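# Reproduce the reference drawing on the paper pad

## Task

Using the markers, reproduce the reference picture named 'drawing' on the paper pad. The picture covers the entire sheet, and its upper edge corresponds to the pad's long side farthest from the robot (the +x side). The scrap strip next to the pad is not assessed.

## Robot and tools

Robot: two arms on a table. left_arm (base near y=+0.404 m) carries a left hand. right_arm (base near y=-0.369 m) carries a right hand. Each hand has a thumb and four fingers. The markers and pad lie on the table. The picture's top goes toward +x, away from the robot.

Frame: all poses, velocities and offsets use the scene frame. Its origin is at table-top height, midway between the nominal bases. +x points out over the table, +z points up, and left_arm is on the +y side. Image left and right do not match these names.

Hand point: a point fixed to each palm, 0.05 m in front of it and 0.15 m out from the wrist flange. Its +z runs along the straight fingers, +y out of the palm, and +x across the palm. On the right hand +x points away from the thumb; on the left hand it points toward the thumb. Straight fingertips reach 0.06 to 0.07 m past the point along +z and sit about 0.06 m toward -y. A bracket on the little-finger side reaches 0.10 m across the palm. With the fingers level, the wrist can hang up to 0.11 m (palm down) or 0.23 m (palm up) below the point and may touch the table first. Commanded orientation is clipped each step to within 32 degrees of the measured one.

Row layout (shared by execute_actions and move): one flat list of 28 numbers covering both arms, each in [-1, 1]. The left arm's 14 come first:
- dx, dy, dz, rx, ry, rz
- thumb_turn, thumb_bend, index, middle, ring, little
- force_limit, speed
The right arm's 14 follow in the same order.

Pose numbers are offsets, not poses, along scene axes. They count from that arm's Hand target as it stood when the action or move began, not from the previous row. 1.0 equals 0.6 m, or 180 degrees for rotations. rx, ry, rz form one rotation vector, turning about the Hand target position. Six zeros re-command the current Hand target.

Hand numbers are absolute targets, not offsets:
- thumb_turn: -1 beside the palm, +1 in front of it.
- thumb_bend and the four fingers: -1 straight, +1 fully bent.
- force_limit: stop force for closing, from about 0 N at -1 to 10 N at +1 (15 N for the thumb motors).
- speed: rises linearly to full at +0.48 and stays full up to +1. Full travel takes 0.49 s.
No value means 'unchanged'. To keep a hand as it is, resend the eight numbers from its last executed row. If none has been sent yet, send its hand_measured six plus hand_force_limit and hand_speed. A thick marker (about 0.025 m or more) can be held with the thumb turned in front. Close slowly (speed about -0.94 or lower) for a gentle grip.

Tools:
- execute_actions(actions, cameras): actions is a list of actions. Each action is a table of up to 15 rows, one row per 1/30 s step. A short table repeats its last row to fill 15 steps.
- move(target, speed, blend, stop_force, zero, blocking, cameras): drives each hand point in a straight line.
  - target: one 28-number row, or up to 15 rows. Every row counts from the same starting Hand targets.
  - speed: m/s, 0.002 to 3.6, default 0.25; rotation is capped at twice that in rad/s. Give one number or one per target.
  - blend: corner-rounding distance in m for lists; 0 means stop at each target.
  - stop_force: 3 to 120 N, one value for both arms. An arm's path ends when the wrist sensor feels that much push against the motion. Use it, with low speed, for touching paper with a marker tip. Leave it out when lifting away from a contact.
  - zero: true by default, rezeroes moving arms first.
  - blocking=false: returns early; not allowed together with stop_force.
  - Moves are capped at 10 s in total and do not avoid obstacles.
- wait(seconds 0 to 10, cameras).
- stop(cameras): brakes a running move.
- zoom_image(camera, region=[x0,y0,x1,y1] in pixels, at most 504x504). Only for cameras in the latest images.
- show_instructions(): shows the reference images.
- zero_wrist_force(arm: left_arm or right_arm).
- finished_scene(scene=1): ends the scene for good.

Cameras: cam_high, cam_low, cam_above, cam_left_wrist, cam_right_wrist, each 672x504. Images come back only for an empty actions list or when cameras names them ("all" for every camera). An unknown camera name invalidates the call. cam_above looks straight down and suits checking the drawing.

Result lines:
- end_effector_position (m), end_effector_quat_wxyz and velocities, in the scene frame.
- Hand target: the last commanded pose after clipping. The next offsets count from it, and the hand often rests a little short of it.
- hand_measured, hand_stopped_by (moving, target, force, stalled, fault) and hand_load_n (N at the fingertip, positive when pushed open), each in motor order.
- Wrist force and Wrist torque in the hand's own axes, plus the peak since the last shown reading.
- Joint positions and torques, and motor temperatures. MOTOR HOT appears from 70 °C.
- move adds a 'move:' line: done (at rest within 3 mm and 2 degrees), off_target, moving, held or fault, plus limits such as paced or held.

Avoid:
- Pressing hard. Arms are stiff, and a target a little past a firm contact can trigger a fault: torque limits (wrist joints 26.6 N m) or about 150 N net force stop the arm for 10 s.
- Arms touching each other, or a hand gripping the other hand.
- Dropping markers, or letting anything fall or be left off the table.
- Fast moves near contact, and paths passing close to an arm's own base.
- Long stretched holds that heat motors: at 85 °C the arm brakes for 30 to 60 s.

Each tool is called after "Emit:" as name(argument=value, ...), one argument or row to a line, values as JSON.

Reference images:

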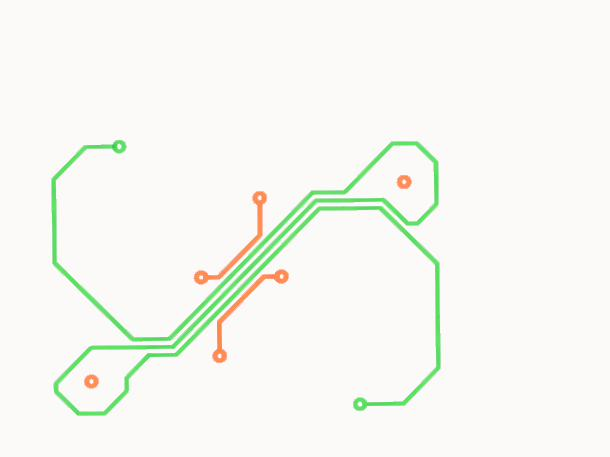

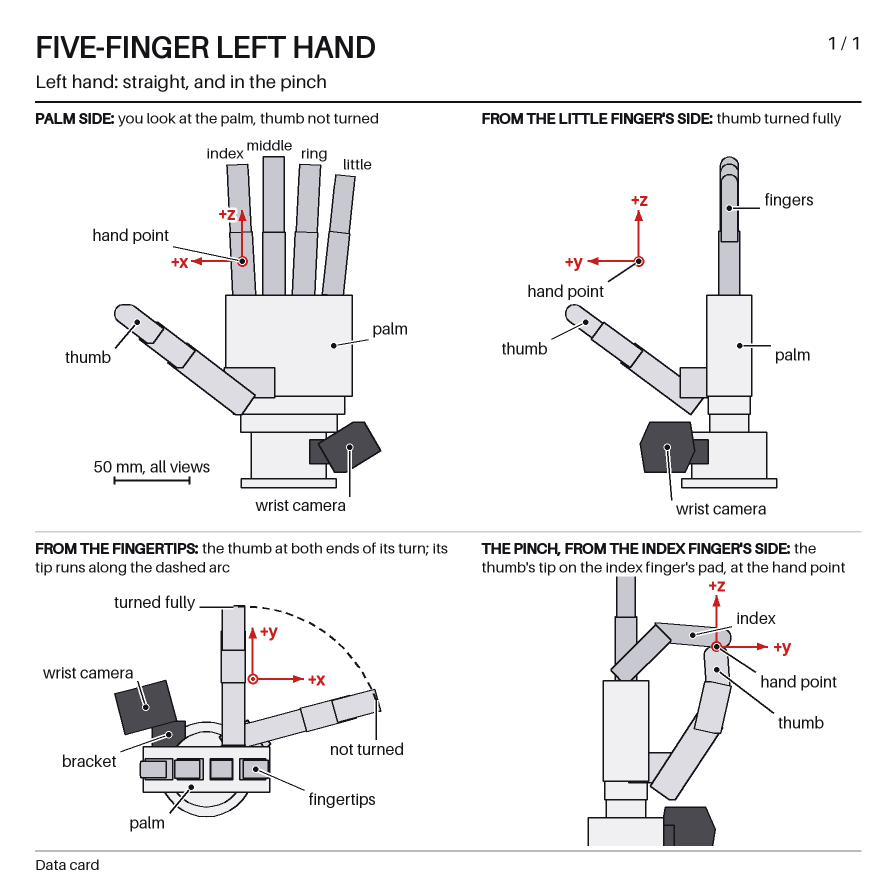

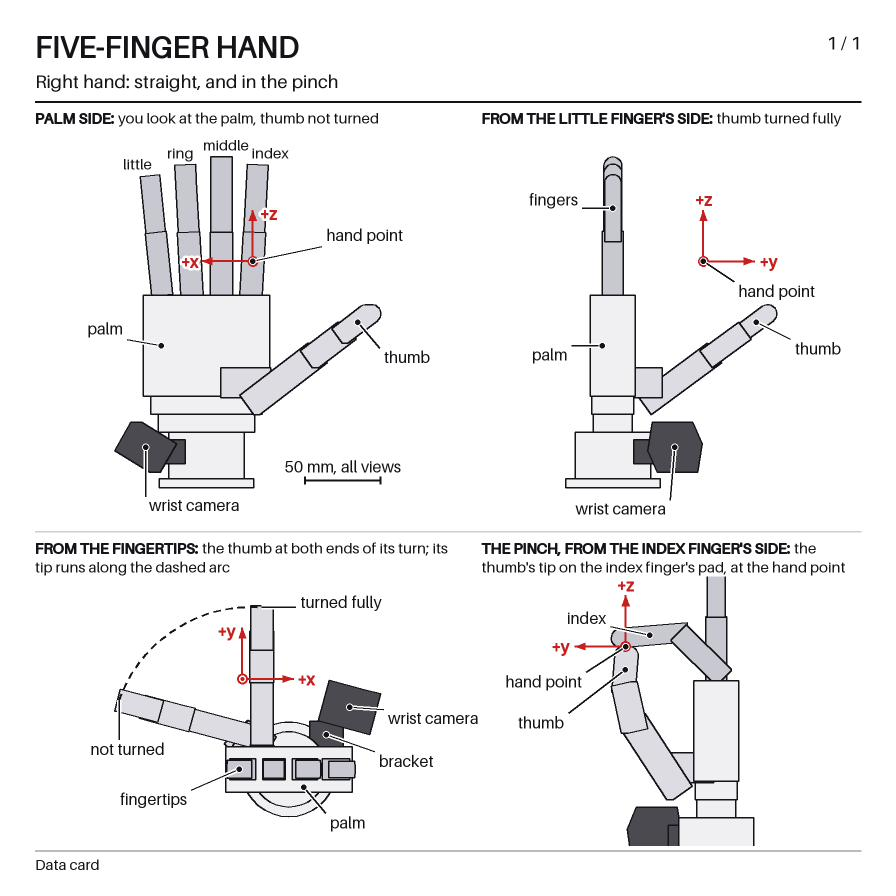

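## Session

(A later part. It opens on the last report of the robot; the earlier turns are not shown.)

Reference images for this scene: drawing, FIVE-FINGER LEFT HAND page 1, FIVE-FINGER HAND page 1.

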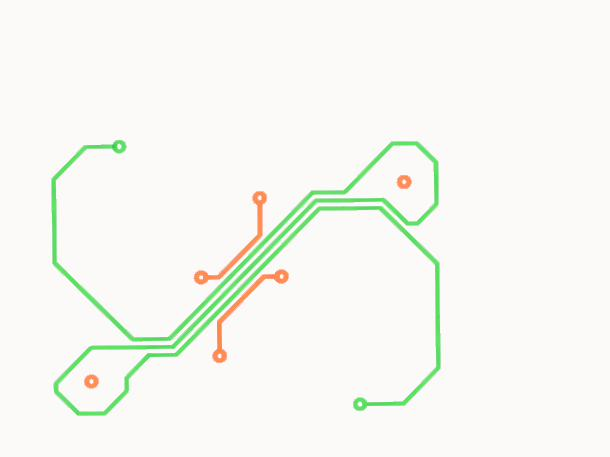

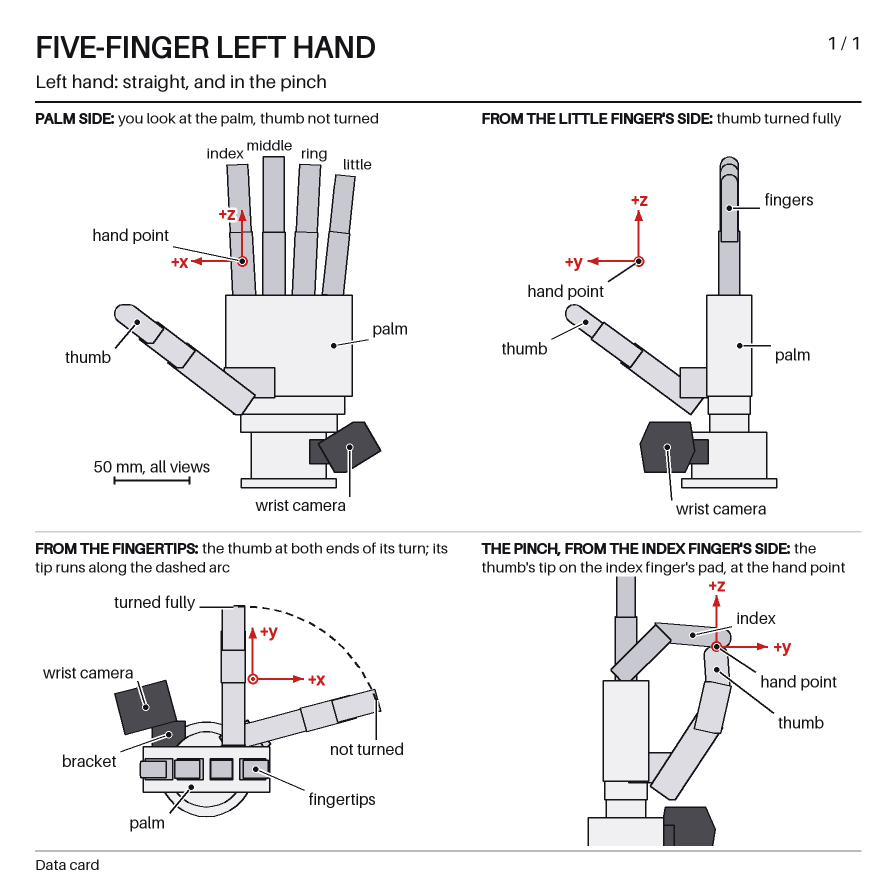

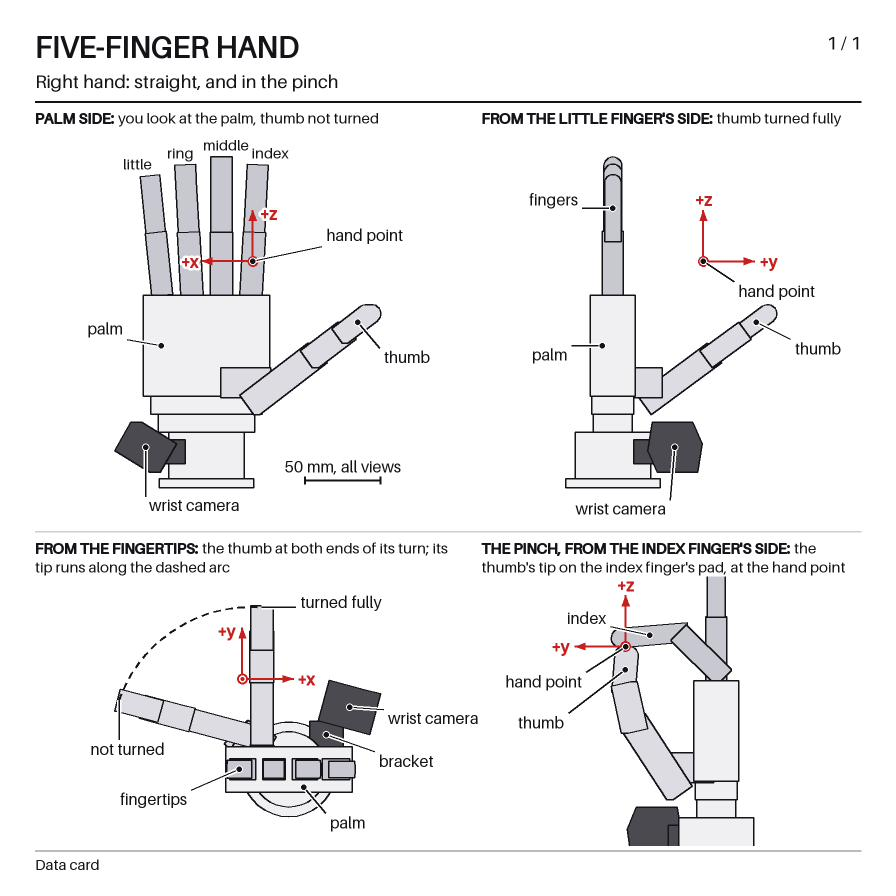

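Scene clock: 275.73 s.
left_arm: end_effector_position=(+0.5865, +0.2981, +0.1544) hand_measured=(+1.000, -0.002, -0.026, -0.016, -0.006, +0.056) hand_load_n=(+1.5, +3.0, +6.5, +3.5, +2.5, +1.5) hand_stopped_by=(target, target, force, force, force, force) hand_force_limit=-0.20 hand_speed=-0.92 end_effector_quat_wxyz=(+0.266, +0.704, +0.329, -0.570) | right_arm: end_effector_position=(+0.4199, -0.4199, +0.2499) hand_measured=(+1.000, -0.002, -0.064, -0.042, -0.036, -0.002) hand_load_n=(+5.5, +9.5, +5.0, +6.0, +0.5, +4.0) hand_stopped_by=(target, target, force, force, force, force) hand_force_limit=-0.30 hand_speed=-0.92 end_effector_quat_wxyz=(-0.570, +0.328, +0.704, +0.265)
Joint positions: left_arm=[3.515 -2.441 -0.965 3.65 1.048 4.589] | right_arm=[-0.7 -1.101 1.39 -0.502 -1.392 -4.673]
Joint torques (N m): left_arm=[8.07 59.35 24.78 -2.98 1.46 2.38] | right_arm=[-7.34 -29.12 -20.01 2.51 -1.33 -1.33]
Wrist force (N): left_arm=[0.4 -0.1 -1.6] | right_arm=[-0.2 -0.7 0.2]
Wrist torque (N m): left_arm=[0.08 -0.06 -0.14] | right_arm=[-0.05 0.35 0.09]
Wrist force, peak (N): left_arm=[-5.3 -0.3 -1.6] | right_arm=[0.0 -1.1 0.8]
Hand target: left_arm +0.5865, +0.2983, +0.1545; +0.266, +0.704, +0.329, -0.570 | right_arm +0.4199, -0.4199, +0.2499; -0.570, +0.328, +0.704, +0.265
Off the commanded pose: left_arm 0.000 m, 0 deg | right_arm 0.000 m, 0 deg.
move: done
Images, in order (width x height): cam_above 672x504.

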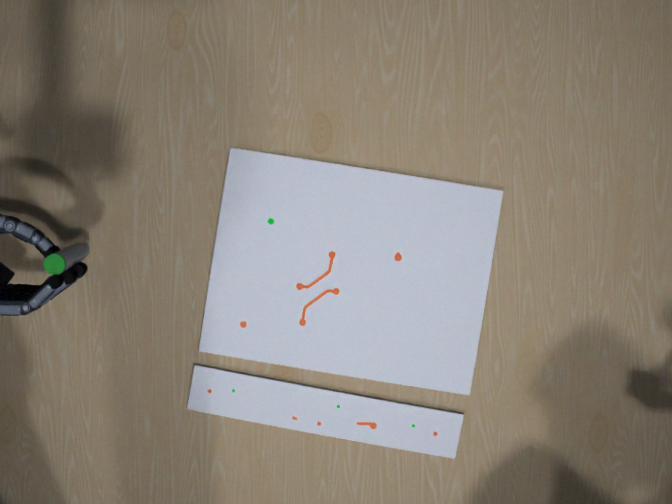

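Emit:
move(
  target=[
    [-0.27683,-0.3305,-0.05,0,0,0, 1,0,0.35,0.35,0.35,0.35, -0.2,-0.92, 0,0,0,0,0,0, 1,0,0.35,0.35,0.35,0.35, -0.3,-0.92],
    [-0.27683,-0.3305,-0.10917,0,0,0, 1,0,0.35,0.35,0.35,0.35, -0.2,-0.92, 0,0,0,0,0,0, 1,0,0.35,0.35,0.35,0.35, -0.3,-0.92],
  ],
  speed=0.2,
  blend=0.005,
)

Emit:
move(
  target=[0,0,-0.03,0,0,0, 1,0,0.35,0.35,0.35,0.35, -0.2,-0.92, 0,0,0,0,0,0, 1,0,0.35,0.35,0.35,0.35, -0.3,-0.92],
  speed=0.01,
  stop_force=3,
)

Emit:
move(
  target=[
    [0,0,0.02,0,0,0, 1,0,0.35,0.35,0.35,0.35, -0.2,-0.92, 0,0,0,0,0,0, 1,0,0.35,0.35,0.35,0.35, -0.3,-0.92],
    [0.05,0.3,0.12,0,0,0, 1,0,0.35,0.35,0.35,0.35, -0.2,-0.92, 0,0,0,0,0,0, 1,0,0.35,0.35,0.35,0.35, -0.3,-0.92],
  ],
  speed=[0.05, 0.2],
  blend=0.002,
  cameras=["cam_above","cam_left_wrist"],
)

Emit:
zoom_image(
  camera="cam_above",
  region=[270, 385, 310, 415],
)

Scene clock: 279.80 s.
left_arm: end_effector_position=(+0.4204, +0.1000, +0.0891) hand_measured=(+1.000, -0.002, -0.026, -0.016, -0.006, +0.056) hand_load_n=(+1.5, +3.0, +6.5, +4.0, +2.5, +2.0) hand_stopped_by=(target, target, force, force, force, force) hand_force_limit=-0.20 hand_speed=-0.92 end_effector_quat_wxyz=(+0.266, +0.704, +0.329, -0.570) | right_arm: end_effector_position=(+0.4199, -0.4199, +0.2499) hand_measured=(+1.000, -0.002, -0.064, -0.042, -0.036, -0.002) hand_load_n=(+5.5, +9.5, +4.5, +6.0, +0.5, +4.0) hand_stopped_by=(target, target, force, force, force, force) hand_force_limit=-0.30 hand_speed=-0.92 end_effector_quat_wxyz=(-0.570, +0.328, +0.704, +0.265)
Joint positions: left_arm=[3.267 -2.136 -1.712 4.14 0.809 4.507] | right_arm=[-0.7 -1.101 1.39 -0.502 -1.392 -4.673]
Joint torques (N m): left_arm=[-6.35 32.22 7.67 1.55 -1.76 -2.28] | right_arm=[-9.32 -28.91 -20.24 2.54 -1.37 -1]
Wrist force (N): left_arm=[0.6 -0.3 -1.3] | right_arm=[0.0 -0.6 0.3]
Wrist torque (N m): left_arm=[0.03 -0.09 0.10] | right_arm=[-0.06 0.33 0.11]
Wrist force, peak (N): left_arm=[0.8 -0.3 -2.8] | right_arm=[0.3 -1.1 0.4]
Hand target: left_arm +0.4204, +0.1000, +0.0890; +0.266, +0.704, +0.329, -0.570 | right_arm +0.4199, -0.4199, +0.2499; -0.570, +0.328, +0.704, +0.265
Off the commanded pose: left_arm 0.000 m, 0 deg | right_arm 0.000 m, 0 deg.
move: done

Scene clock: 281.67 s.
left_arm: end_effector_position=(+0.4204, +0.1000, +0.0818) hand_measured=(+1.000, -0.002, -0.026, -0.016, -0.006, +0.056) hand_load_n=(+1.0, +3.0, +6.0, +3.5, +3.0, +2.5) hand_stopped_by=(target, target, force, force, force, force) hand_force_limit=-0.20 hand_speed=-0.92 end_effector_quat_wxyz=(+0.266, +0.704, +0.329, -0.570) | right_arm: end_effector_position=(+0.4199, -0.4199, +0.2499) hand_measured=(+1.000, -0.002, -0.064, -0.042, -0.036, -0.002) hand_load_n=(+5.5, +9.5, +5.0, +6.0, +1.0, +4.0) hand_stopped_by=(target, target, force, force, force, force) hand_force_limit=-0.30 hand_speed=-0.92 end_effector_quat_wxyz=(-0.570, +0.328, +0.704, +0.265)
Joint positions: left_arm=[3.267 -2.147 -1.716 4.156 0.809 4.507] | right_arm=[-0.7 -1.101 1.39 -0.502 -1.392 -4.673]
Joint torques (N m): left_arm=[-3.45 44.36 20.53 -2.26 0.11 -2.29] | right_arm=[-9.44 -28.43 -19.88 2.54 -1.67 -1.17]
Wrist force (N): left_arm=[-2.7 -0.3 -1.8] | right_arm=[0.0 -0.5 0.1]
Wrist torque (N m): left_arm=[0.05 -0.12 0.10] | right_arm=[-0.03 0.32 0.11]
Wrist force, peak (N): left_arm=[-6.2 -0.6 -1.7] | right_arm=[0.2 -0.9 0.3]
Hand target: left_arm +0.4204, +0.1000, +0.0818; +0.266, +0.704, +0.329, -0.570 (not the last commanded pose) | right_arm +0.4199, -0.4199, +0.2499; -0.570, +0.328, +0.704, +0.265
Off the commanded pose: left_arm 0.011 m, 0 deg | right_arm 0.000 m, 0 deg.
move: contact (left_arm)

Scene clock: 283.50 s.
left_arm: end_effector_position=(+0.4504, +0.2798, +0.1538) hand_measured=(+1.000, -0.002, -0.026, -0.016, -0.006, +0.056) hand_load_n=(+1.5, +3.5, +6.5, +4.0, +2.5, +2.0) hand_stopped_by=(target, target, force, force, force, force) hand_force_limit=-0.20 hand_speed=-0.92 end_effector_quat_wxyz=(+0.266, +0.704, +0.329, -0.570) | right_arm: end_effector_position=(+0.4199, -0.4199, +0.2499) hand_measured=(+1.000, -0.002, -0.064, -0.042, -0.036, -0.002) hand_load_n=(+6.0, +9.5, +5.0, +6.0, +1.0, +4.0) hand_stopped_by=(target, target, force, force, force, force) hand_force_limit=-0.30 hand_speed=-0.92 end_effector_quat_wxyz=(-0.570, +0.328, +0.704, +0.265)
Joint positions: left_arm=[3.562 -2.12 -1.533 3.89 1.094 4.602] | right_arm=[-0.7 -1.101 1.39 -0.502 -1.392 -4.673]
Joint torques (N m): left_arm=[9.19 34.59 23.11 -3.01 1.78 2.35] | right_arm=[-8.4 -30.01 -20.29 2.4 -1.48 -1.13]
Wrist force (N): left_arm=[0.8 -0.4 -1.5] | right_arm=[0.2 -0.6 0.0]
Wrist torque (N m): left_arm=[0.02 -0.12 -0.10] | right_arm=[-0.04 0.30 0.12]
Wrist force, peak (N): left_arm=[0.7 -0.9 -2.7] | right_arm=[0.3 -1.1 0.0]
Hand target: left_arm +0.4504, +0.2800, +0.1538; +0.266, +0.704, +0.329, -0.570 | right_arm +0.4199, -0.4199, +0.2499; -0.570, +0.328, +0.704, +0.265
Off the commanded pose: left_arm 0.000 m, 0 deg | right_arm 0.000 m, 0 deg.
move: done
camera_calibration:
cam_left_wrist: T_world_to_cam=[[-0.701874, 0.66627, -0.251906, 0.171144], [0.593837, 0.352032, -0.723485, -0.24896], [-0.393358, -0.657387, -0.642738, 0.574032], [0, 0, 0, 1]] pos_world=[0.493763, 0.350975, 0.231945]
Images, in order (width x height): cam_above 672x504, cam_left_wrist 672x504.

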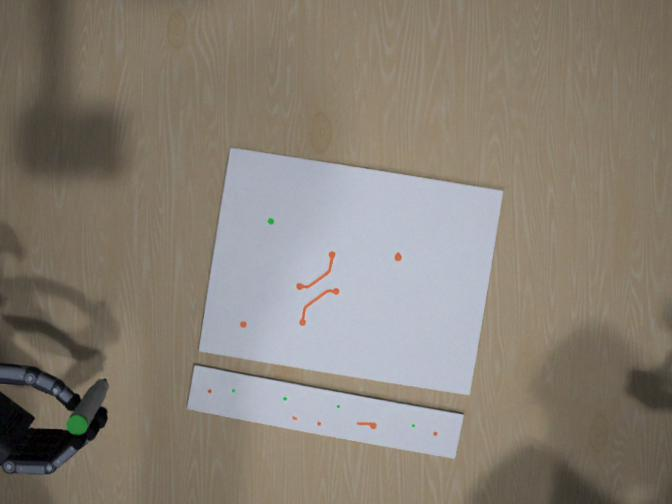

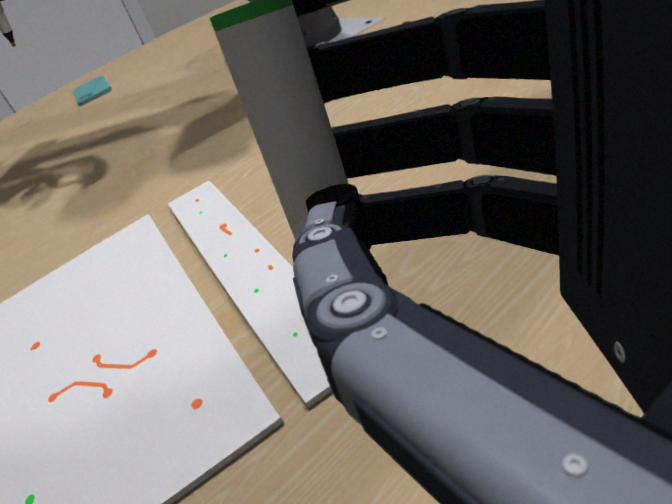

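Scaled by 12.600.

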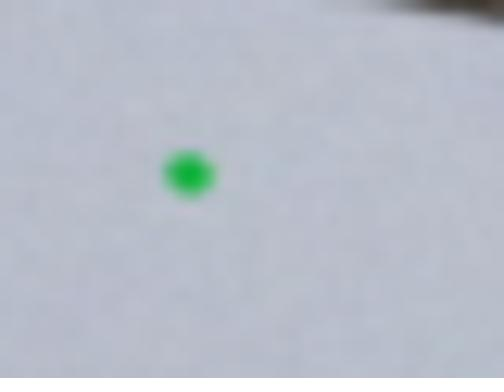

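Emit:
move(
  target=[0,0,0,0,0,0, 1,0,0.45,0.45,0.45,0.45, 0.3,-0.94, 0,0,0,0,0,0, 1,0,0.35,0.35,0.35,0.35, -0.3,-0.92],
  cameras=["cam_left_wrist"],
)

Scene clock: 285.20 s.
left_arm: end_effector_position=(+0.4504, +0.2800, +0.1538) hand_measured=(+1.000, -0.002, -0.022, -0.008, +0.016, +0.100) hand_load_n=(+5.5, +6.5, +12.0, +5.5, +2.5, +7.5) hand_stopped_by=(target, target, force, force, force, force) hand_force_limit=0.30 hand_speed=-0.94 end_effector_quat_wxyz=(+0.266, +0.704, +0.329, -0.570) | right_arm: end_effector_position=(+0.4199, -0.4199, +0.2499) hand_measured=(+1.000, -0.002, -0.064, -0.042, -0.036, -0.002) hand_load_n=(+5.5, +9.5, +5.0, +6.0, +1.0, +4.0) hand_stopped_by=(target, target, force, force, force, force) hand_force_limit=-0.30 hand_speed=-0.92 end_effector_quat_wxyz=(-0.570, +0.328, +0.704, +0.265)
Joint positions: left_arm=[3.562 -2.12 -1.532 3.89 1.094 4.602] | right_arm=[-0.7 -1.101 1.39 -0.502 -1.392 -4.673]
Joint torques (N m): left_arm=[8.67 33.03 22.89 -3.01 1.63 2.5] | right_arm=[-8.24 -29.28 -20.52 2.34 -1.5 -0.79]
Wrist force (N): left_arm=[0.5 -0.5 -1.6] | right_arm=[0.0 -0.7 0.1]
Wrist torque (N m): left_arm=[0.00 -0.07 -0.12] | right_arm=[-0.05 0.32 0.11]
Wrist force, peak (N): left_arm=[0.9 -0.5 -1.8] | right_arm=[0.2 -0.9 0.4]
Hand target: left_arm +0.4504, +0.2800, +0.1538; +0.266, +0.704, +0.329, -0.570 | right_arm +0.4199, -0.4199, +0.2499; -0.570, +0.328, +0.704, +0.265
Off the commanded pose: left_arm 0.000 m, 0 deg | right_arm 0.000 m, 0 deg.
move: done
camera_calibration:
cam_left_wrist: T_world_to_cam=[[-0.701856, 0.6663, -0.251878, 0.171051], [0.593786, 0.351945, -0.72357, -0.24892], [-0.393467, -0.657403, -0.642654, 0.574139], [0, 0, 0, 1]] pos_world=[0.493763, 0.351075, 0.231946]
Images, in order (width x height): cam_left_wrist 672x504.

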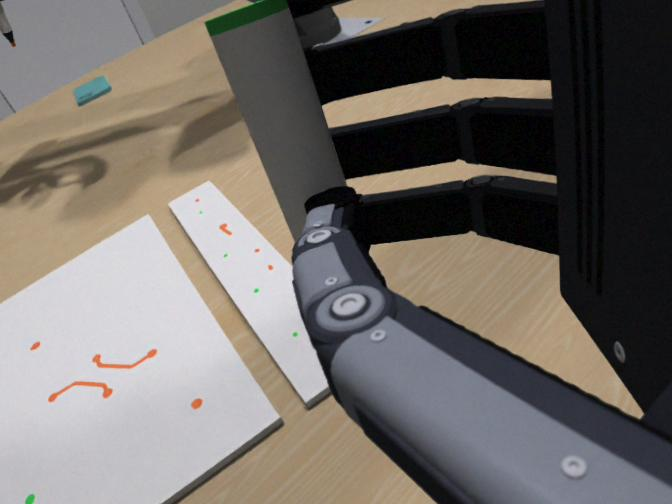

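Emit:
move(
  target=[
    [-0.0565,-0.35,-0.05,0,0,0, 1,0,0.45,0.45,0.45,0.45, 0.3,-0.94, 0,0,0,0,0,0, 1,0,0.35,0.35,0.35,0.35, -0.3,-0.92],
    [-0.0565,-0.35,-0.108,0,0,0, 1,0,0.45,0.45,0.45,0.45, 0.3,-0.94, 0,0,0,0,0,0, 1,0,0.35,0.35,0.35,0.35, -0.3,-0.92],
  ],
  speed=0.2,
  blend=0.005,
)

Emit:
move(
  target=[0,0,-0.03,0,0,0, 1,0,0.45,0.45,0.45,0.45, 0.3,-0.94, 0,0,0,0,0,0, 1,0,0.35,0.35,0.35,0.35, -0.3,-0.92],
  speed=0.01,
  stop_force=3,
)

Emit:
move(
  target=[
    [0,0,0.02,0,0,0, 1,0,0.45,0.45,0.45,0.45, 0.3,-0.94, 0,0,0,0,0,0, 1,0,0.35,0.35,0.35,0.35, -0.3,-0.92],
    [0.05,0.35,0.12,0,0,0, 1,0,0.45,0.45,0.45,0.45, 0.3,-0.94, 0,0,0,0,0,0, 1,0,0.35,0.35,0.35,0.35, -0.3,-0.92],
  ],
  speed=[0.05, 0.2],
  blend=0.002,
  cameras=["cam_above"],
)

Emit:
zoom_image(
  camera="cam_above",
  region=[280, 385, 345, 425],
)

Scene clock: 288.23 s.
left_arm: end_effector_position=(+0.4165, +0.0700, +0.0892) hand_measured=(+1.000, -0.002, -0.022, -0.008, +0.016, +0.100) hand_load_n=(+5.5, +6.5, +11.5, +5.5, +2.5, +7.5) hand_stopped_by=(target, target, force, force, force, force) hand_force_limit=0.30 hand_speed=-0.94 end_effector_quat_wxyz=(+0.266, +0.704, +0.329, -0.570) | right_arm: end_effector_position=(+0.4199, -0.4199, +0.2499) hand_measured=(+1.000, -0.002, -0.064, -0.042, -0.036, -0.002) hand_load_n=(+5.5, +9.5, +5.0, +6.0, +0.5, +4.0) hand_stopped_by=(target, target, force, force, force, force) hand_force_limit=-0.30 hand_speed=-0.92 end_effector_quat_wxyz=(-0.570, +0.328, +0.704, +0.265)
Joint positions: left_arm=[3.214 -2.136 -1.713 4.157 0.758 4.485] | right_arm=[-0.7 -1.101 1.39 -0.502 -1.392 -4.673]
Joint torques (N m): left_arm=[-5.67 32.28 8.97 1.69 -1.75 -2.25] | right_arm=[-8.65 -29.59 -20 2.53 -1.44 -0.98]
Wrist force (N): left_arm=[0.5 -0.4 -1.4] | right_arm=[0.3 -0.8 0.3]
Wrist torque (N m): left_arm=[0.01 -0.06 0.09] | right_arm=[-0.08 0.28 0.13]
Wrist force, peak (N): left_arm=[0.7 -1.3 -2.7] | right_arm=[0.2 -1.0 0.4]
Hand target: left_arm +0.4165, +0.0700, +0.0890; +0.266, +0.704, +0.329, -0.570 | right_arm +0.4199, -0.4199, +0.2499; -0.570, +0.328, +0.704, +0.265
Off the commanded pose: left_arm 0.000 m, 0 deg | right_arm 0.000 m, 0 deg.
move: done

Scene clock: 290.03 s.
left_arm: end_effector_position=(+0.4165, +0.0700, +0.0825) hand_measured=(+1.000, -0.002, -0.022, -0.008, +0.016, +0.100) hand_load_n=(+5.0, +7.0, +11.0, +5.5, +3.0, +7.0) hand_stopped_by=(target, target, force, force, force, force) hand_force_limit=0.30 hand_speed=-0.94 end_effector_quat_wxyz=(+0.266, +0.704, +0.329, -0.570) | right_arm: end_effector_position=(+0.4199, -0.4199, +0.2499) hand_measured=(+1.000, -0.002, -0.064, -0.042, -0.036, -0.002) hand_load_n=(+6.0, +10.0, +5.0, +6.0, +1.0, +4.0) hand_stopped_by=(target, target, force, force, force, force) hand_force_limit=-0.30 hand_speed=-0.92 end_effector_quat_wxyz=(-0.570, +0.328, +0.704, +0.265)
Joint positions: left_arm=[3.214 -2.147 -1.717 4.171 0.758 4.485] | right_arm=[-0.7 -1.101 1.39 -0.502 -1.392 -4.673]
Joint torques (N m): left_arm=[-3.12 43.87 21.14 -2.11 1.15 -2.22] | right_arm=[-10.11 -29.82 -20.02 2.16 -1.19 -1.09]
Wrist force (N): left_arm=[-2.0 -0.1 -1.1] | right_arm=[0.2 -0.7 0.3]
Wrist torque (N m): left_arm=[-0.01 -0.18 0.15] | right_arm=[-0.07 0.30 0.12]
Wrist force, peak (N): left_arm=[-5.8 -0.1 -1.5] | right_arm=[0.2 -0.9 0.6]
Hand target: left_arm +0.4165, +0.0700, +0.0825; +0.266, +0.704, +0.329, -0.570 (not the last commanded pose) | right_arm +0.4199, -0.4199, +0.2499; -0.570, +0.328, +0.704, +0.265
Off the commanded pose: left_arm 0.011 m, 0 deg | right_arm 0.000 m, 0 deg.
move: contact (left_arm)

Scene clock: 291.97 s.
left_arm: end_effector_position=(+0.4465, +0.2798, +0.1545) hand_measured=(+1.000, -0.002, -0.022, -0.008, +0.016, +0.100) hand_load_n=(+5.0, +6.5, +11.5, +5.0, +3.0, +7.0) hand_stopped_by=(target, target, force, force, force, force) hand_force_limit=0.30 hand_speed=-0.94 end_effector_quat_wxyz=(+0.266, +0.704, +0.329, -0.570) end_effector_velocity=(+0.001, +0.002, +0.000) end_effector_angular_velocity=(+0.000, -0.001, +0.001) | right_arm: end_effector_position=(+0.4199, -0.4199, +0.2499) hand_measured=(+1.000, -0.002, -0.064, -0.042, -0.036, -0.002) hand_load_n=(+5.5, +9.5, +5.0, +6.0, +0.5, +4.0) hand_stopped_by=(target, target, force, force, force, force) hand_force_limit=-0.30 hand_speed=-0.92 end_effector_quat_wxyz=(-0.570, +0.328, +0.704, +0.265)
Joint positions: left_arm=[3.564 -2.111 -1.545 3.893 1.097 4.602] | right_arm=[-0.7 -1.101 1.39 -0.502 -1.392 -4.673]
Joint velocities: left_arm=[0.003 -0.002 0.005 -0.002 0.003 0.001] | right_arm=[within noise]
Joint torques (N m): left_arm=[8.46 33.54 24.36 -2.75 1.71 2.56] | right_arm=[-9.02 -29.76 -19.54 2.49 -1.55 -0.82]
Wrist force (N): left_arm=[0.7 -0.6 -2.0] | right_arm=[0.1 -1.1 0.2]
Wrist torque (N m): left_arm=[0.02 -0.12 -0.11] | right_arm=[-0.13 0.31 0.11]
Wrist force, peak (N): left_arm=[0.7 -1.0 -2.6] | right_arm=[0.1 -1.1 0.2]
Hand target: left_arm +0.4465, +0.2800, +0.1545; +0.266, +0.704, +0.329, -0.570 | right_arm +0.4199, -0.4199, +0.2499; -0.570, +0.328, +0.704, +0.265
Off the commanded pose: left_arm 0.000 m, 0 deg | right_arm 0.000 m, 0 deg.
move: done
Images, in order (width x height): cam_above 672x504.

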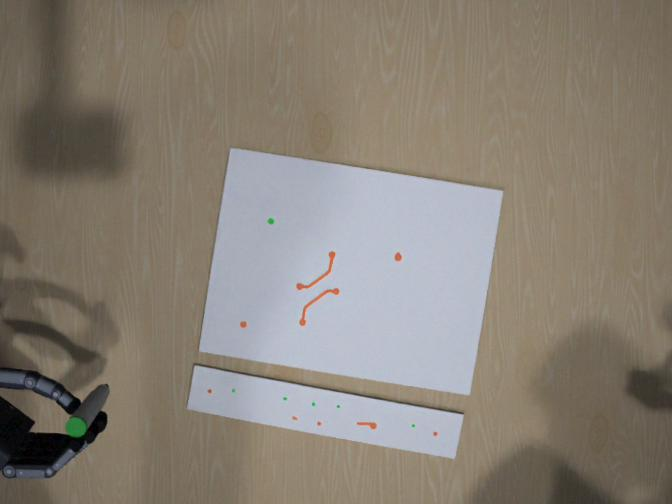

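Scaled by 7.754.

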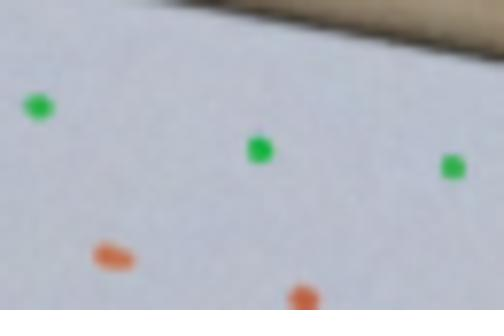

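Emit:
move(
  target=[
    [0.28765,-0.26558,-0.10917,0,0,0, 1,0,0.45,0.45,0.45,0.45, 0.3,-0.94, 0,0,0,0,0,0, 1,0,0.35,0.35,0.35,0.35, -0.3,-0.92],
    [0.28765,-0.26558,-0.1185,0,0,0, 1,0,0.45,0.45,0.45,0.45, 0.3,-0.94, 0,0,0,0,0,0, 1,0,0.35,0.35,0.35,0.35, -0.3,-0.92],
    [0.29059,-0.24614,-0.1185,0,0,0, 1,0,0.45,0.45,0.45,0.45, 0.3,-0.94, 0,0,0,0,0,0, 1,0,0.35,0.35,0.35,0.35, -0.3,-0.92],
    [0.26741,-0.21542,-0.1187,0,0,0, 1,0,0.45,0.45,0.45,0.45, 0.3,-0.94, 0,0,0,0,0,0, 1,0,0.35,0.35,0.35,0.35, -0.3,-0.92],
    [0.19895,-0.20556,-0.119,0,0,0, 1,0,0.45,0.45,0.45,0.45, 0.3,-0.94, 0,0,0,0,0,0, 1,0,0.35,0.35,0.35,0.35, -0.3,-0.92],
    [0.12658,-0.26071,-0.1192,0,0,0, 1,0,0.45,0.45,0.45,0.45, 0.3,-0.94, 0,0,0,0,0,0, 1,0,0.35,0.35,0.35,0.35, -0.3,-0.92],
    [0.12237,-0.29138,-0.1192,0,0,0, 1,0,0.45,0.45,0.45,0.45, 0.3,-0.94, 0,0,0,0,0,0, 1,0,0.35,0.35,0.35,0.35, -0.3,-0.92],
  ],
  speed=[0.2,0.02,0.025,0.025,0.025,0.025,0.025],
  blend=[0.003,0.0003,0.0003,0.0003,0.0003,0.0003,0],
)

Emit:
move(
  target=[
    [0,0,0.02,0,0,0, 1,0,0.45,0.45,0.45,0.45, 0.3,-0.94, 0,0,0,0,0,0, 1,0,0.35,0.35,0.35,0.35, -0.3,-0.92],
    [0.0,0.33,0.08,0,0,0, 1,0,0.45,0.45,0.45,0.45, 0.3,-0.94, 0,0,0,0,0,0, 1,0,0.35,0.35,0.35,0.35, -0.3,-0.92],
  ],
  speed=[0.05, 0.2],
  blend=0.002,
  cameras=["cam_above"],
)

Emit:
zoom_image(
  camera="cam_above",
  region=[200, 200, 320, 340],
)

Scene clock: 306.67 s.
left_arm: end_effector_position=(+0.5199, +0.1053, +0.0830) hand_measured=(+1.000, -0.002, -0.022, -0.008, +0.016, +0.100) hand_load_n=(+4.5, +7.0, +10.5, +5.0, +3.5, +8.0) hand_stopped_by=(target, target, force, force, force, force) hand_force_limit=0.30 hand_speed=-0.94 end_effector_quat_wxyz=(+0.266, +0.704, +0.329, -0.570) | right_arm: end_effector_position=(+0.4199, -0.4199, +0.2499) hand_measured=(+1.000, -0.002, -0.064, -0.042, -0.036, -0.002) hand_load_n=(+5.5, +9.5, +5.0, +6.0, +1.0, +4.0) hand_stopped_by=(target, target, force, force, force, force) hand_force_limit=-0.30 hand_speed=-0.92 end_effector_quat_wxyz=(-0.570, +0.328, +0.704, +0.265)
Joint positions: left_arm=[3.262 -2.335 -1.367 3.996 0.804 4.505] | right_arm=[-0.7 -1.101 1.39 -0.502 -1.392 -4.673]
Joint torques (N m): left_arm=[-5.57 53.17 9.7 1.63 -1.61 -2.14] | right_arm=[-7.14 -29.39 -20.24 2.28 -1.29 -0.63]
Wrist force (N): left_arm=[-1.4 -0.4 -2.1] | right_arm=[-0.1 -0.6 0.4]
Wrist torque (N m): left_arm=[0.07 -0.02 0.06] | right_arm=[-0.06 0.33 0.11]
Wrist force, peak (N): left_arm=[-1.8 0.2 -2.9] | right_arm=[0.0 -1.2 0.1]
Hand target: left_arm +0.5199, +0.1051, +0.0830; +0.266, +0.704, +0.329, -0.570 | right_arm +0.4199, -0.4199, +0.2499; -0.570, +0.328, +0.704, +0.265
Off the commanded pose: left_arm 0.000 m, 0 deg | right_arm 0.000 m, 0 deg.
move: done; blend cut to 0.0028 m at target 1

Scene clock: 308.50 s.
left_arm: end_effector_position=(+0.5199, +0.3029, +0.1310) hand_measured=(+1.000, -0.002, -0.022, -0.008, +0.016, +0.100) hand_load_n=(+5.0, +7.0, +11.5, +5.5, +3.0, +7.0) hand_stopped_by=(target, target, force, force, force, force) hand_force_limit=0.30 hand_speed=-0.94 end_effector_quat_wxyz=(+0.266, +0.704, +0.329, -0.570) | right_arm: end_effector_position=(+0.4199, -0.4199, +0.2499) hand_measured=(+1.000, -0.002, -0.064, -0.042, -0.036, -0.002) hand_load_n=(+5.5, +9.5, +5.0, +6.0, +1.0, +4.0) hand_stopped_by=(target, target, force, force, force, force) hand_force_limit=-0.30 hand_speed=-0.92 end_effector_quat_wxyz=(-0.570, +0.328, +0.704, +0.265)
Joint positions: left_arm=[3.555 -2.302 -1.284 3.824 1.087 4.6] | right_arm=[-0.7 -1.101 1.39 -0.502 -1.392 -4.673]
Joint torques (N m): left_arm=[9.36 39.81 24.22 -3.08 1.86 2.49] | right_arm=[-8.72 -28.35 -18.96 2.18 -1.39 -1.01]
Wrist force (N): left_arm=[0.5 -0.2 -1.6] | right_arm=[0.0 -0.7 0.1]
Wrist torque (N m): left_arm=[0.06 -0.07 -0.13] | right_arm=[-0.05 0.32 0.12]
Wrist force, peak (N): left_arm=[0.5 -1.5 -2.5] | right_arm=[0.4 -1.0 0.5]
Hand target: left_arm +0.5199, +0.3031, +0.1310; +0.266, +0.704, +0.329, -0.570 | right_arm +0.4199, -0.4199, +0.2499; -0.570, +0.328, +0.704, +0.265
Off the commanded pose: left_arm 0.000 m, 0 deg | right_arm 0.000 m, 0 deg.
move: done
Images, in order (width x height): cam_above 672x504.

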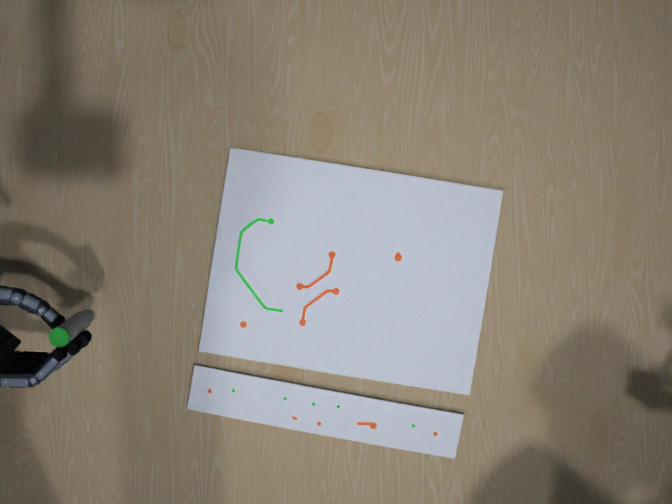

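Scaled by 3.600.

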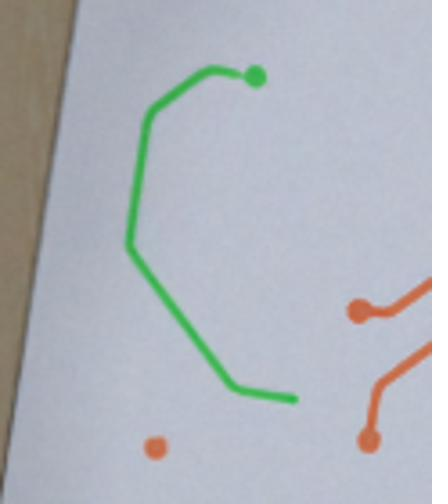

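Emit:
zoom_image(
  camera="cam_above",
  region=[225, 255, 295, 320],
)

Emit:
zoom_image(
  camera="cam_above",
  region=[230, 205, 285, 245],
)

Scaled by 7.200.

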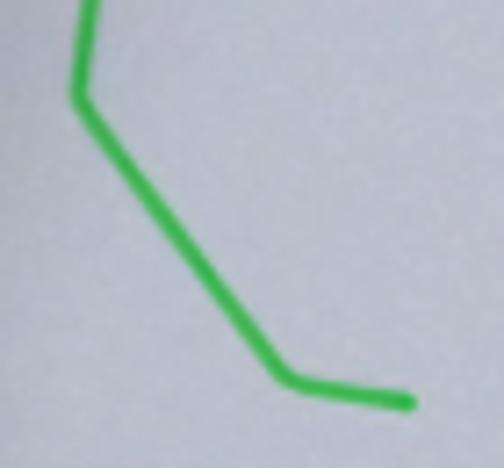

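Scaled by 9.164.

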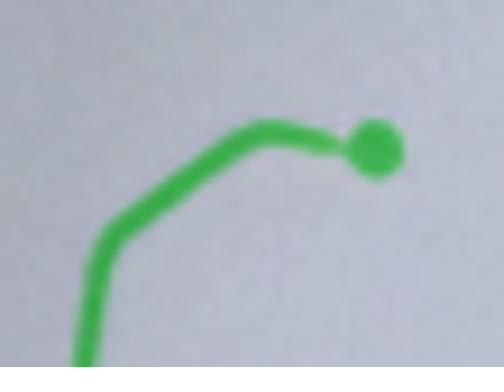

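Emit:
move(
  target=[
    [-0.00046,-0.32988,-0.07,0,0,0, 1,0,0.45,0.45,0.45,0.45, 0.3,-0.94, 0,0,0,0,0,0, 1,0,0.35,0.35,0.35,0.35, -0.3,-0.92],
    [-0.00046,-0.32988,-0.08,0,0,0, 1,0,0.45,0.45,0.45,0.45, 0.3,-0.94, 0,0,0,0,0,0, 1,0,0.35,0.35,0.35,0.35, -0.3,-0.92],
    [0.10248,-0.46779,-0.07967,0,0,0, 1,0,0.45,0.45,0.45,0.45, 0.3,-0.94, 0,0,0,0,0,0, 1,0,0.35,0.35,0.35,0.35, -0.3,-0.92],
    [0.09849,-0.49426,-0.07967,0,0,0, 1,0,0.45,0.45,0.45,0.45, 0.3,-0.94, 0,0,0,0,0,0, 1,0,0.35,0.35,0.35,0.35, -0.3,-0.92],
    [0.1325,-0.5398,-0.0795,0,0,0, 1,0,0.45,0.45,0.45,0.45, 0.3,-0.94, 0,0,0,0,0,0, 1,0,0.35,0.35,0.35,0.35, -0.3,-0.92],
    [0.12887,-0.55999,-0.0795,0,0,0, 1,0,0.45,0.45,0.45,0.45, 0.3,-0.94, 0,0,0,0,0,0, 1,0,0.35,0.35,0.35,0.35, -0.3,-0.92],
  ],
  speed=[0.2,0.02,0.025,0.025,0.025,0.025],
  blend=[0.001,0.0003,0.0003,0.0003,0.0003,0],
)

Emit:
move(
  target=[
    [0,0,0.02,0,0,0, 1,0,0.45,0.45,0.45,0.45, 0.3,-0.94, 0,0,0,0,0,0, 1,0,0.35,0.35,0.35,0.35, -0.3,-0.92],
    [0.0,0.5,0.08,0,0,0, 1,0,0.45,0.45,0.45,0.45, 0.3,-0.94, 0,0,0,0,0,0, 1,0,0.35,0.35,0.35,0.35, -0.3,-0.92],
  ],
  speed=[0.05, 0.25],
  blend=0.002,
  cameras=["cam_above"],
)

Emit:
zoom_image(
  camera="cam_above",
  region=[265, 230, 425, 330],
)

Scene clock: 322.70 s.
left_arm: end_effector_position=(+0.5973, -0.0327, +0.0833) hand_measured=(+1.000, -0.002, -0.022, -0.008, +0.016, +0.100) hand_load_n=(+3.5, +7.0, +9.5, +5.0, +4.0, +8.5) hand_stopped_by=(target, target, force, force, force, force) hand_force_limit=0.30 hand_speed=-0.94 end_effector_quat_wxyz=(+0.266, +0.704, +0.329, -0.570) | right_arm: end_effector_position=(+0.4199, -0.4199, +0.2499) hand_measured=(+1.000, -0.002, -0.064, -0.042, -0.036, -0.002) hand_load_n=(+6.0, +9.5, +5.0, +6.0, +1.0, +4.0) hand_stopped_by=(target, target, force, force, force, force) hand_force_limit=-0.30 hand_speed=-0.92 end_effector_quat_wxyz=(-0.570, +0.328, +0.704, +0.265)
Joint positions: left_arm=[3.068 -2.566 -0.927 3.86 0.621 4.409] | right_arm=[-0.7 -1.101 1.39 -0.502 -1.392 -4.673]
Joint torques (N m): left_arm=[-6.58 46.94 24.34 2.12 -1.71 -2.59] | right_arm=[-7.81 -29.21 -18.87 2.41 -1.08 -0.73]
Wrist force (N): left_arm=[-3.3 -0.5 -3.5] | right_arm=[0.1 -0.6 0.1]
Wrist torque (N m): left_arm=[0.09 0.04 0.03] | right_arm=[-0.05 0.31 0.12]
Wrist force, peak (N): left_arm=[-3.5 -1.1 -3.2] | right_arm=[0.3 -1.0 0.3]
Hand target: left_arm +0.5972, -0.0329, +0.0833; +0.266, +0.704, +0.329, -0.570 | right_arm +0.4199, -0.4199, +0.2499; -0.570, +0.328, +0.704, +0.265
Off the commanded pose: left_arm 0.000 m, 0 deg | right_arm 0.000 m, 0 deg.
move: done

Scene clock: 324.77 s.
left_arm: end_effector_position=(+0.5972, +0.2669, +0.1313) hand_measured=(+1.000, -0.002, -0.022, -0.008, +0.016, +0.100) hand_load_n=(+5.0, +7.0, +11.0, +5.0, +3.0, +6.5) hand_stopped_by=(target, target, force, force, force, force) hand_force_limit=0.30 hand_speed=-0.94 end_effector_quat_wxyz=(+0.266, +0.704, +0.329, -0.570) | right_arm: end_effector_position=(+0.4199, -0.4199, +0.2499) hand_measured=(+1.000, -0.002, -0.064, -0.042, -0.036, -0.002) hand_load_n=(+6.0, +9.5, +5.0, +6.0, +1.0, +4.0) hand_stopped_by=(target, target, force, force, force, force) hand_force_limit=-0.30 hand_speed=-0.92 end_effector_quat_wxyz=(-0.570, +0.328, +0.704, +0.265)
Joint positions: left_arm=[3.47 -2.476 -0.962 3.688 1.005 4.576] | right_arm=[-0.7 -1.101 1.39 -0.502 -1.392 -4.673]
Joint torques (N m): left_arm=[8.3 48.21 25.15 -2.83 1.76 2.23] | right_arm=[-8.79 -30.19 -18.12 2.16 -1.14 -0.74]
Wrist force (N): left_arm=[0.7 -0.2 -1.9] | right_arm=[0.0 -0.5 0.0]
Wrist torque (N m): left_arm=[0.07 -0.12 -0.13] | right_arm=[-0.01 0.33 0.12]
Wrist force, peak (N): left_arm=[-2.8 -0.7 -3.7] | right_arm=[0.4 -1.0 0.0]
Hand target: left_arm +0.5972, +0.2671, +0.1313; +0.266, +0.704, +0.329, -0.570 | right_arm +0.4199, -0.4199, +0.2499; -0.570, +0.328, +0.704, +0.265
Off the commanded pose: left_arm 0.000 m, 0 deg | right_arm 0.000 m, 0 deg.
move: done
Images, in order (width x height): cam_above 672x504.

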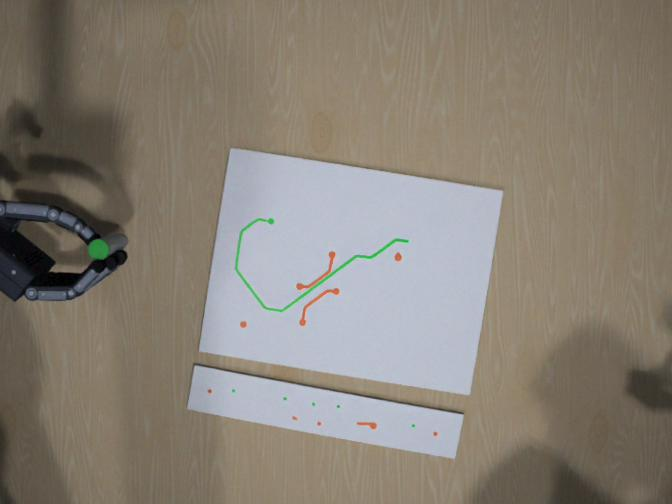

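Scaled by 3.150.

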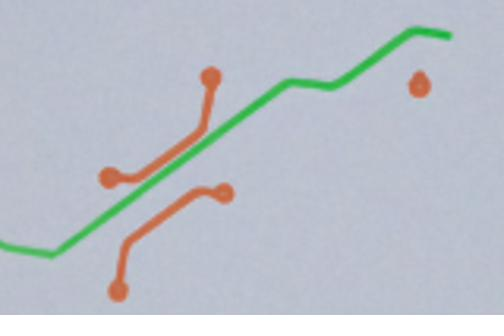

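Emit:
zoom_image(
  camera="cam_above",
  region=[290, 240, 360, 300],
)

Emit:
zoom_image(
  camera="cam_above",
  region=[350, 225, 420, 275],
)

Scaled by 7.200.

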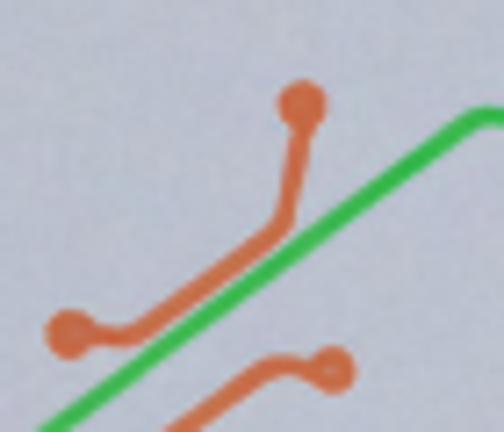

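Scaled by 7.200.

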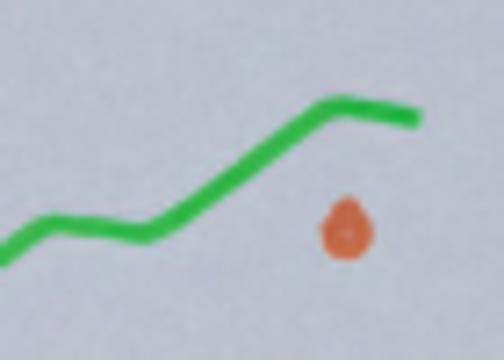

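Emit:
move(
  target=[
    [0.00017,-0.49983,-0.0705,0,0,0, 1,0,0.45,0.45,0.45,0.45, 0.3,-0.94, 0,0,0,0,0,0, 1,0,0.35,0.35,0.35,0.35, -0.3,-0.92],
    [0.00017,-0.49983,-0.07933,0,0,0, 1,0,0.45,0.45,0.45,0.45, 0.3,-0.94, 0,0,0,0,0,0, 1,0,0.35,0.35,0.35,0.35, -0.3,-0.92],
    [-0.01792,-0.51285,-0.07933,0,0,0, 1,0,0.45,0.45,0.45,0.45, 0.3,-0.94, 0,0,0,0,0,0, 1,0,0.35,0.35,0.35,0.35, -0.3,-0.92],
    [-0.05248,-0.50726,-0.0795,0,0,0, 1,0,0.45,0.45,0.45,0.45, 0.3,-0.94, 0,0,0,0,0,0, 1,0,0.35,0.35,0.35,0.35, -0.3,-0.92],
    [-0.06531,-0.48916,-0.0795,0,0,0, 1,0,0.45,0.45,0.45,0.45, 0.3,-0.94, 0,0,0,0,0,0, 1,0,0.35,0.35,0.35,0.35, -0.3,-0.92],
    [-0.06337,-0.48014,-0.07967,0,0,0, 1,0,0.45,0.45,0.45,0.45, 0.3,-0.94, 0,0,0,0,0,0, 1,0,0.35,0.35,0.35,0.35, -0.3,-0.92],
    [-0.04146,-0.46325,-0.07967,0,0,0, 1,0,0.45,0.45,0.45,0.45, 0.3,-0.94, 0,0,0,0,0,0, 1,0,0.35,0.35,0.35,0.35, -0.3,-0.92],
    [-0.03406,-0.40768,-0.08,0,0,0, 1,0,0.45,0.45,0.45,0.45, 0.3,-0.94, 0,0,0,0,0,0, 1,0,0.35,0.35,0.35,0.35, -0.3,-0.92],
  ],
  speed=[0.25,0.02,0.025,0.025,0.025,0.025,0.025,0.025],
  blend=[0.001,0.0003,0.0003,0.0003,0.0003,0.0003,0.0003,0],
)

Emit:
move(
  target=[
    [-0.1029,0.13634,-0.0005,0,0,0, 1,0,0.45,0.45,0.45,0.45, 0.3,-0.94, 0,0,0,0,0,0, 1,0,0.35,0.35,0.35,0.35, -0.3,-0.92],
    [-0.09336,0.20513,-0.0007,0,0,0, 1,0,0.45,0.45,0.45,0.45, 0.3,-0.94, 0,0,0,0,0,0, 1,0,0.35,0.35,0.35,0.35, -0.3,-0.92],
    [-0.11831,0.23817,-0.0007,0,0,0, 1,0,0.45,0.45,0.45,0.45, 0.3,-0.94, 0,0,0,0,0,0, 1,0,0.35,0.35,0.35,0.35, -0.3,-0.92],
    [-0.12505,0.23824,-0.0007,0,0,0, 1,0,0.45,0.45,0.45,0.45, 0.3,-0.94, 0,0,0,0,0,0, 1,0,0.35,0.35,0.35,0.35, -0.3,-0.92],
  ],
  speed=0.025,
  blend=[0.0003,0.0003,0.0003,0],
)

Emit:
move(
  target=[
    [0,0,0.02,0,0,0, 1,0,0.45,0.45,0.45,0.45, 0.3,-0.94, 0,0,0,0,0,0, 1,0,0.35,0.35,0.35,0.35, -0.3,-0.92],
    [0.0,0.3,0.08,0,0,0, 1,0,0.45,0.45,0.45,0.45, 0.3,-0.94, 0,0,0,0,0,0, 1,0,0.35,0.35,0.35,0.35, -0.3,-0.92],
  ],
  speed=[0.05, 0.25],
  blend=0.002,
  cameras=["cam_above"],
)

Emit:
zoom_image(
  camera="cam_above",
  region=[200, 220, 430, 380],
)

Scene clock: 335.97 s.
left_arm: end_effector_position=(+0.5768, +0.0223, +0.0833) hand_measured=(+1.000, -0.002, -0.022, -0.008, +0.016, +0.100) hand_load_n=(+4.5, +7.0, +11.0, +5.5, +3.0, +6.5) hand_stopped_by=(target, target, force, force, force, force) hand_force_limit=0.30 hand_speed=-0.94 end_effector_quat_wxyz=(+0.266, +0.704, +0.329, -0.570) | right_arm: end_effector_position=(+0.4199, -0.4199, +0.2499) hand_measured=(+1.000, -0.002, -0.064, -0.042, -0.036, -0.002) hand_load_n=(+5.5, +9.5, +5.0, +6.0, +1.0, +4.0) hand_stopped_by=(target, target, force, force, force, force) hand_force_limit=-0.30 hand_speed=-0.92 end_effector_quat_wxyz=(-0.570, +0.328, +0.704, +0.265)
Joint positions: left_arm=[3.14 -2.485 -1.083 3.903 0.688 4.449] | right_arm=[-0.7 -1.101 1.39 -0.502 -1.392 -4.673]
Joint torques (N m): left_arm=[9.09 57.8 11.24 -2.27 1.97 2.18] | right_arm=[-8.4 -29.59 -18.81 2.28 -0.95 -0.6]
Wrist force (N): left_arm=[-1.9 0.3 -1.9] | right_arm=[0.0 -0.7 0.1]
Wrist torque (N m): left_arm=[0.08 -0.14 -0.09] | right_arm=[-0.06 0.33 0.11]
Wrist force, peak (N): left_arm=[0.8 -1.0 -2.9] | right_arm=[-0.1 -1.0 0.6]
Hand target: left_arm +0.5768, +0.0225, +0.0833; +0.266, +0.704, +0.329, -0.570 | right_arm +0.4199, -0.4199, +0.2499; -0.570, +0.328, +0.704, +0.265
Off the commanded pose: left_arm 0.000 m, 0 deg | right_arm 0.000 m, 0 deg.
move: done

Scene clock: 343.30 s.
left_arm: end_effector_position=(+0.5018, +0.1655, +0.0829) hand_measured=(+1.000, -0.002, -0.022, -0.008, +0.016, +0.100) hand_load_n=(+4.5, +7.0, +10.5, +5.0, +3.5, +7.0) hand_stopped_by=(target, target, force, force, force, force) hand_force_limit=0.30 hand_speed=-0.94 end_effector_quat_wxyz=(+0.266, +0.704, +0.329, -0.570) | right_arm: end_effector_position=(+0.4199, -0.4199, +0.2499) hand_measured=(+1.000, -0.002, -0.064, -0.042, -0.036, -0.002) hand_load_n=(+5.5, +9.5, +5.0, +6.0, +0.5, +4.0) hand_stopped_by=(target, target, force, force, force, force) hand_force_limit=-0.30 hand_speed=-0.92 end_effector_quat_wxyz=(-0.570, +0.328, +0.704, +0.265)
Joint positions: left_arm=[3.358 -2.293 -1.444 4.007 0.897 4.541] | right_arm=[-0.7 -1.101 1.39 -0.502 -1.392 -4.673]
Joint torques (N m): left_arm=[9.41 51.95 9.54 1.63 1.76 2.22] | right_arm=[-8.76 -30.44 -16.92 2.11 -0.98 -0.56]
Wrist force (N): left_arm=[-0.5 0.0 -2.2] | right_arm=[0.3 -0.5 0.2]
Wrist torque (N m): left_arm=[0.07 -0.09 -0.10] | right_arm=[-0.05 0.28 0.13]
Wrist force, peak (N): left_arm=[-1.9 0.1 -2.1] | right_arm=[-0.1 -1.2 0.3]
Hand target: left_arm +0.5018, +0.1655, +0.0829; +0.266, +0.704, +0.329, -0.570 | right_arm +0.4199, -0.4199, +0.2499; -0.570, +0.328, +0.704, +0.265
Off the commanded pose: left_arm 0.000 m, 0 deg | right_arm 0.000 m, 0 deg.
move: done

Scene clock: 344.93 s.
left_arm: end_effector_position=(+0.5018, +0.3453, +0.1309) hand_measured=(+1.000, -0.002, -0.022, -0.008, +0.016, +0.100) hand_load_n=(+4.5, +6.5, +11.0, +5.0, +3.0, +6.5) hand_stopped_by=(target, target, force, force, force, force) hand_force_limit=0.30 hand_speed=-0.94 end_effector_quat_wxyz=(+0.266, +0.704, +0.329, -0.570) | right_arm: end_effector_position=(+0.4199, -0.4199, +0.2499) hand_measured=(+1.000, -0.002, -0.064, -0.042, -0.036, -0.002) hand_load_n=(+5.5, +9.5, +5.0, +6.0, +0.5, +4.0) hand_stopped_by=(target, target, force, force, force, force) hand_force_limit=-0.30 hand_speed=-0.92 end_effector_quat_wxyz=(-0.570, +0.328, +0.704, +0.265)
Joint positions: left_arm=[3.625 -2.284 -1.316 3.83 1.156 4.618] | right_arm=[-0.7 -1.101 1.39 -0.502 -1.392 -4.673]
Joint torques (N m): left_arm=[8.02 39.86 21.69 -3.23 1.6 2.61] | right_arm=[-7.73 -28.77 -16.98 2.08 -0.82 -0.63]
Wrist force (N): left_arm=[0.6 -0.5 -1.6] | right_arm=[-0.1 -0.8 0.1]
Wrist torque (N m): left_arm=[0.01 -0.09 -0.12] | right_arm=[-0.08 0.33 0.11]
Wrist force, peak (N): left_arm=[0.5 -1.4 -2.4] | right_arm=[0.2 -1.0 0.4]
Hand target: left_arm +0.5018, +0.3455, +0.1309; +0.266, +0.704, +0.329, -0.570 | right_arm +0.4199, -0.4199, +0.2499; -0.570, +0.328, +0.704, +0.265
Off the commanded pose: left_arm 0.000 m, 0 deg | right_arm 0.000 m, 0 deg.
move: done
Images, in order (width x height): cam_above 672x504.

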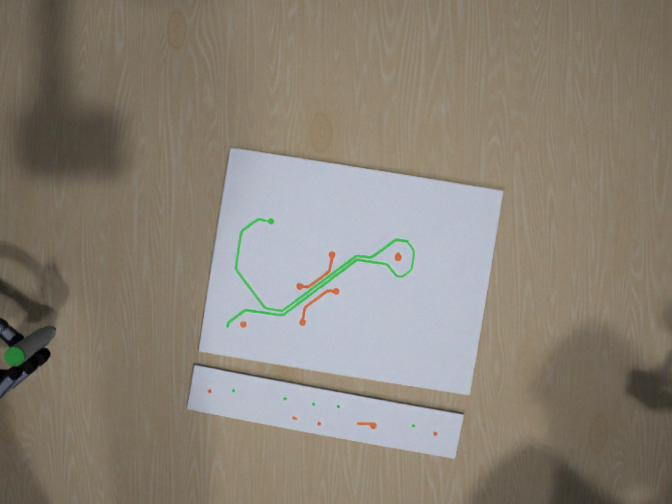

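Scaled by 2.191.

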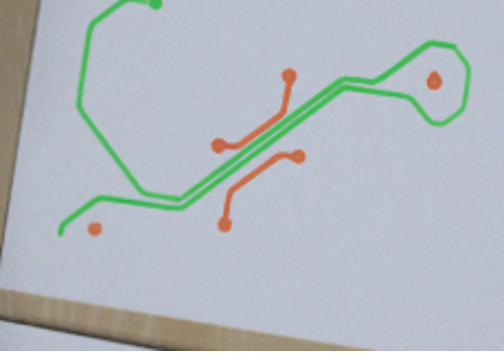

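Emit:
zoom_image(
  camera="cam_above",
  region=[340, 230, 420, 290],
)

Emit:
zoom_image(
  camera="cam_above",
  region=[220, 290, 300, 350],
)

Emit:
zoom_image(
  camera="cam_above",
  region=[280, 250, 360, 310],
)

Scaled by 6.300.

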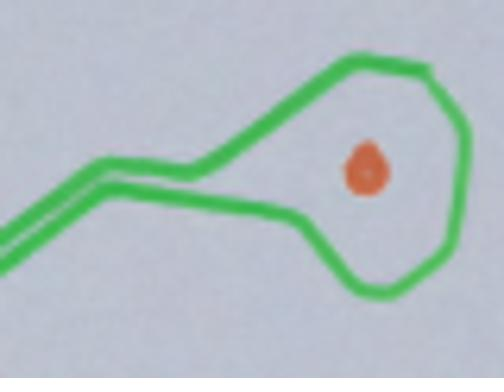

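Scaled by 6.300.

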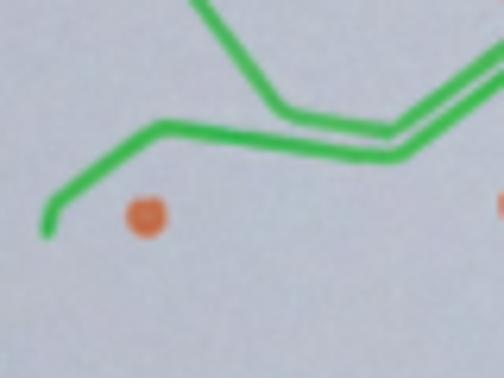

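Scaled by 6.300.

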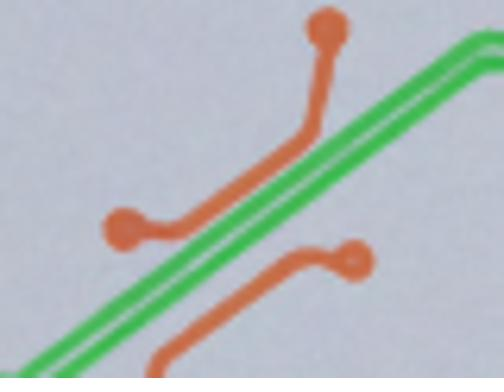

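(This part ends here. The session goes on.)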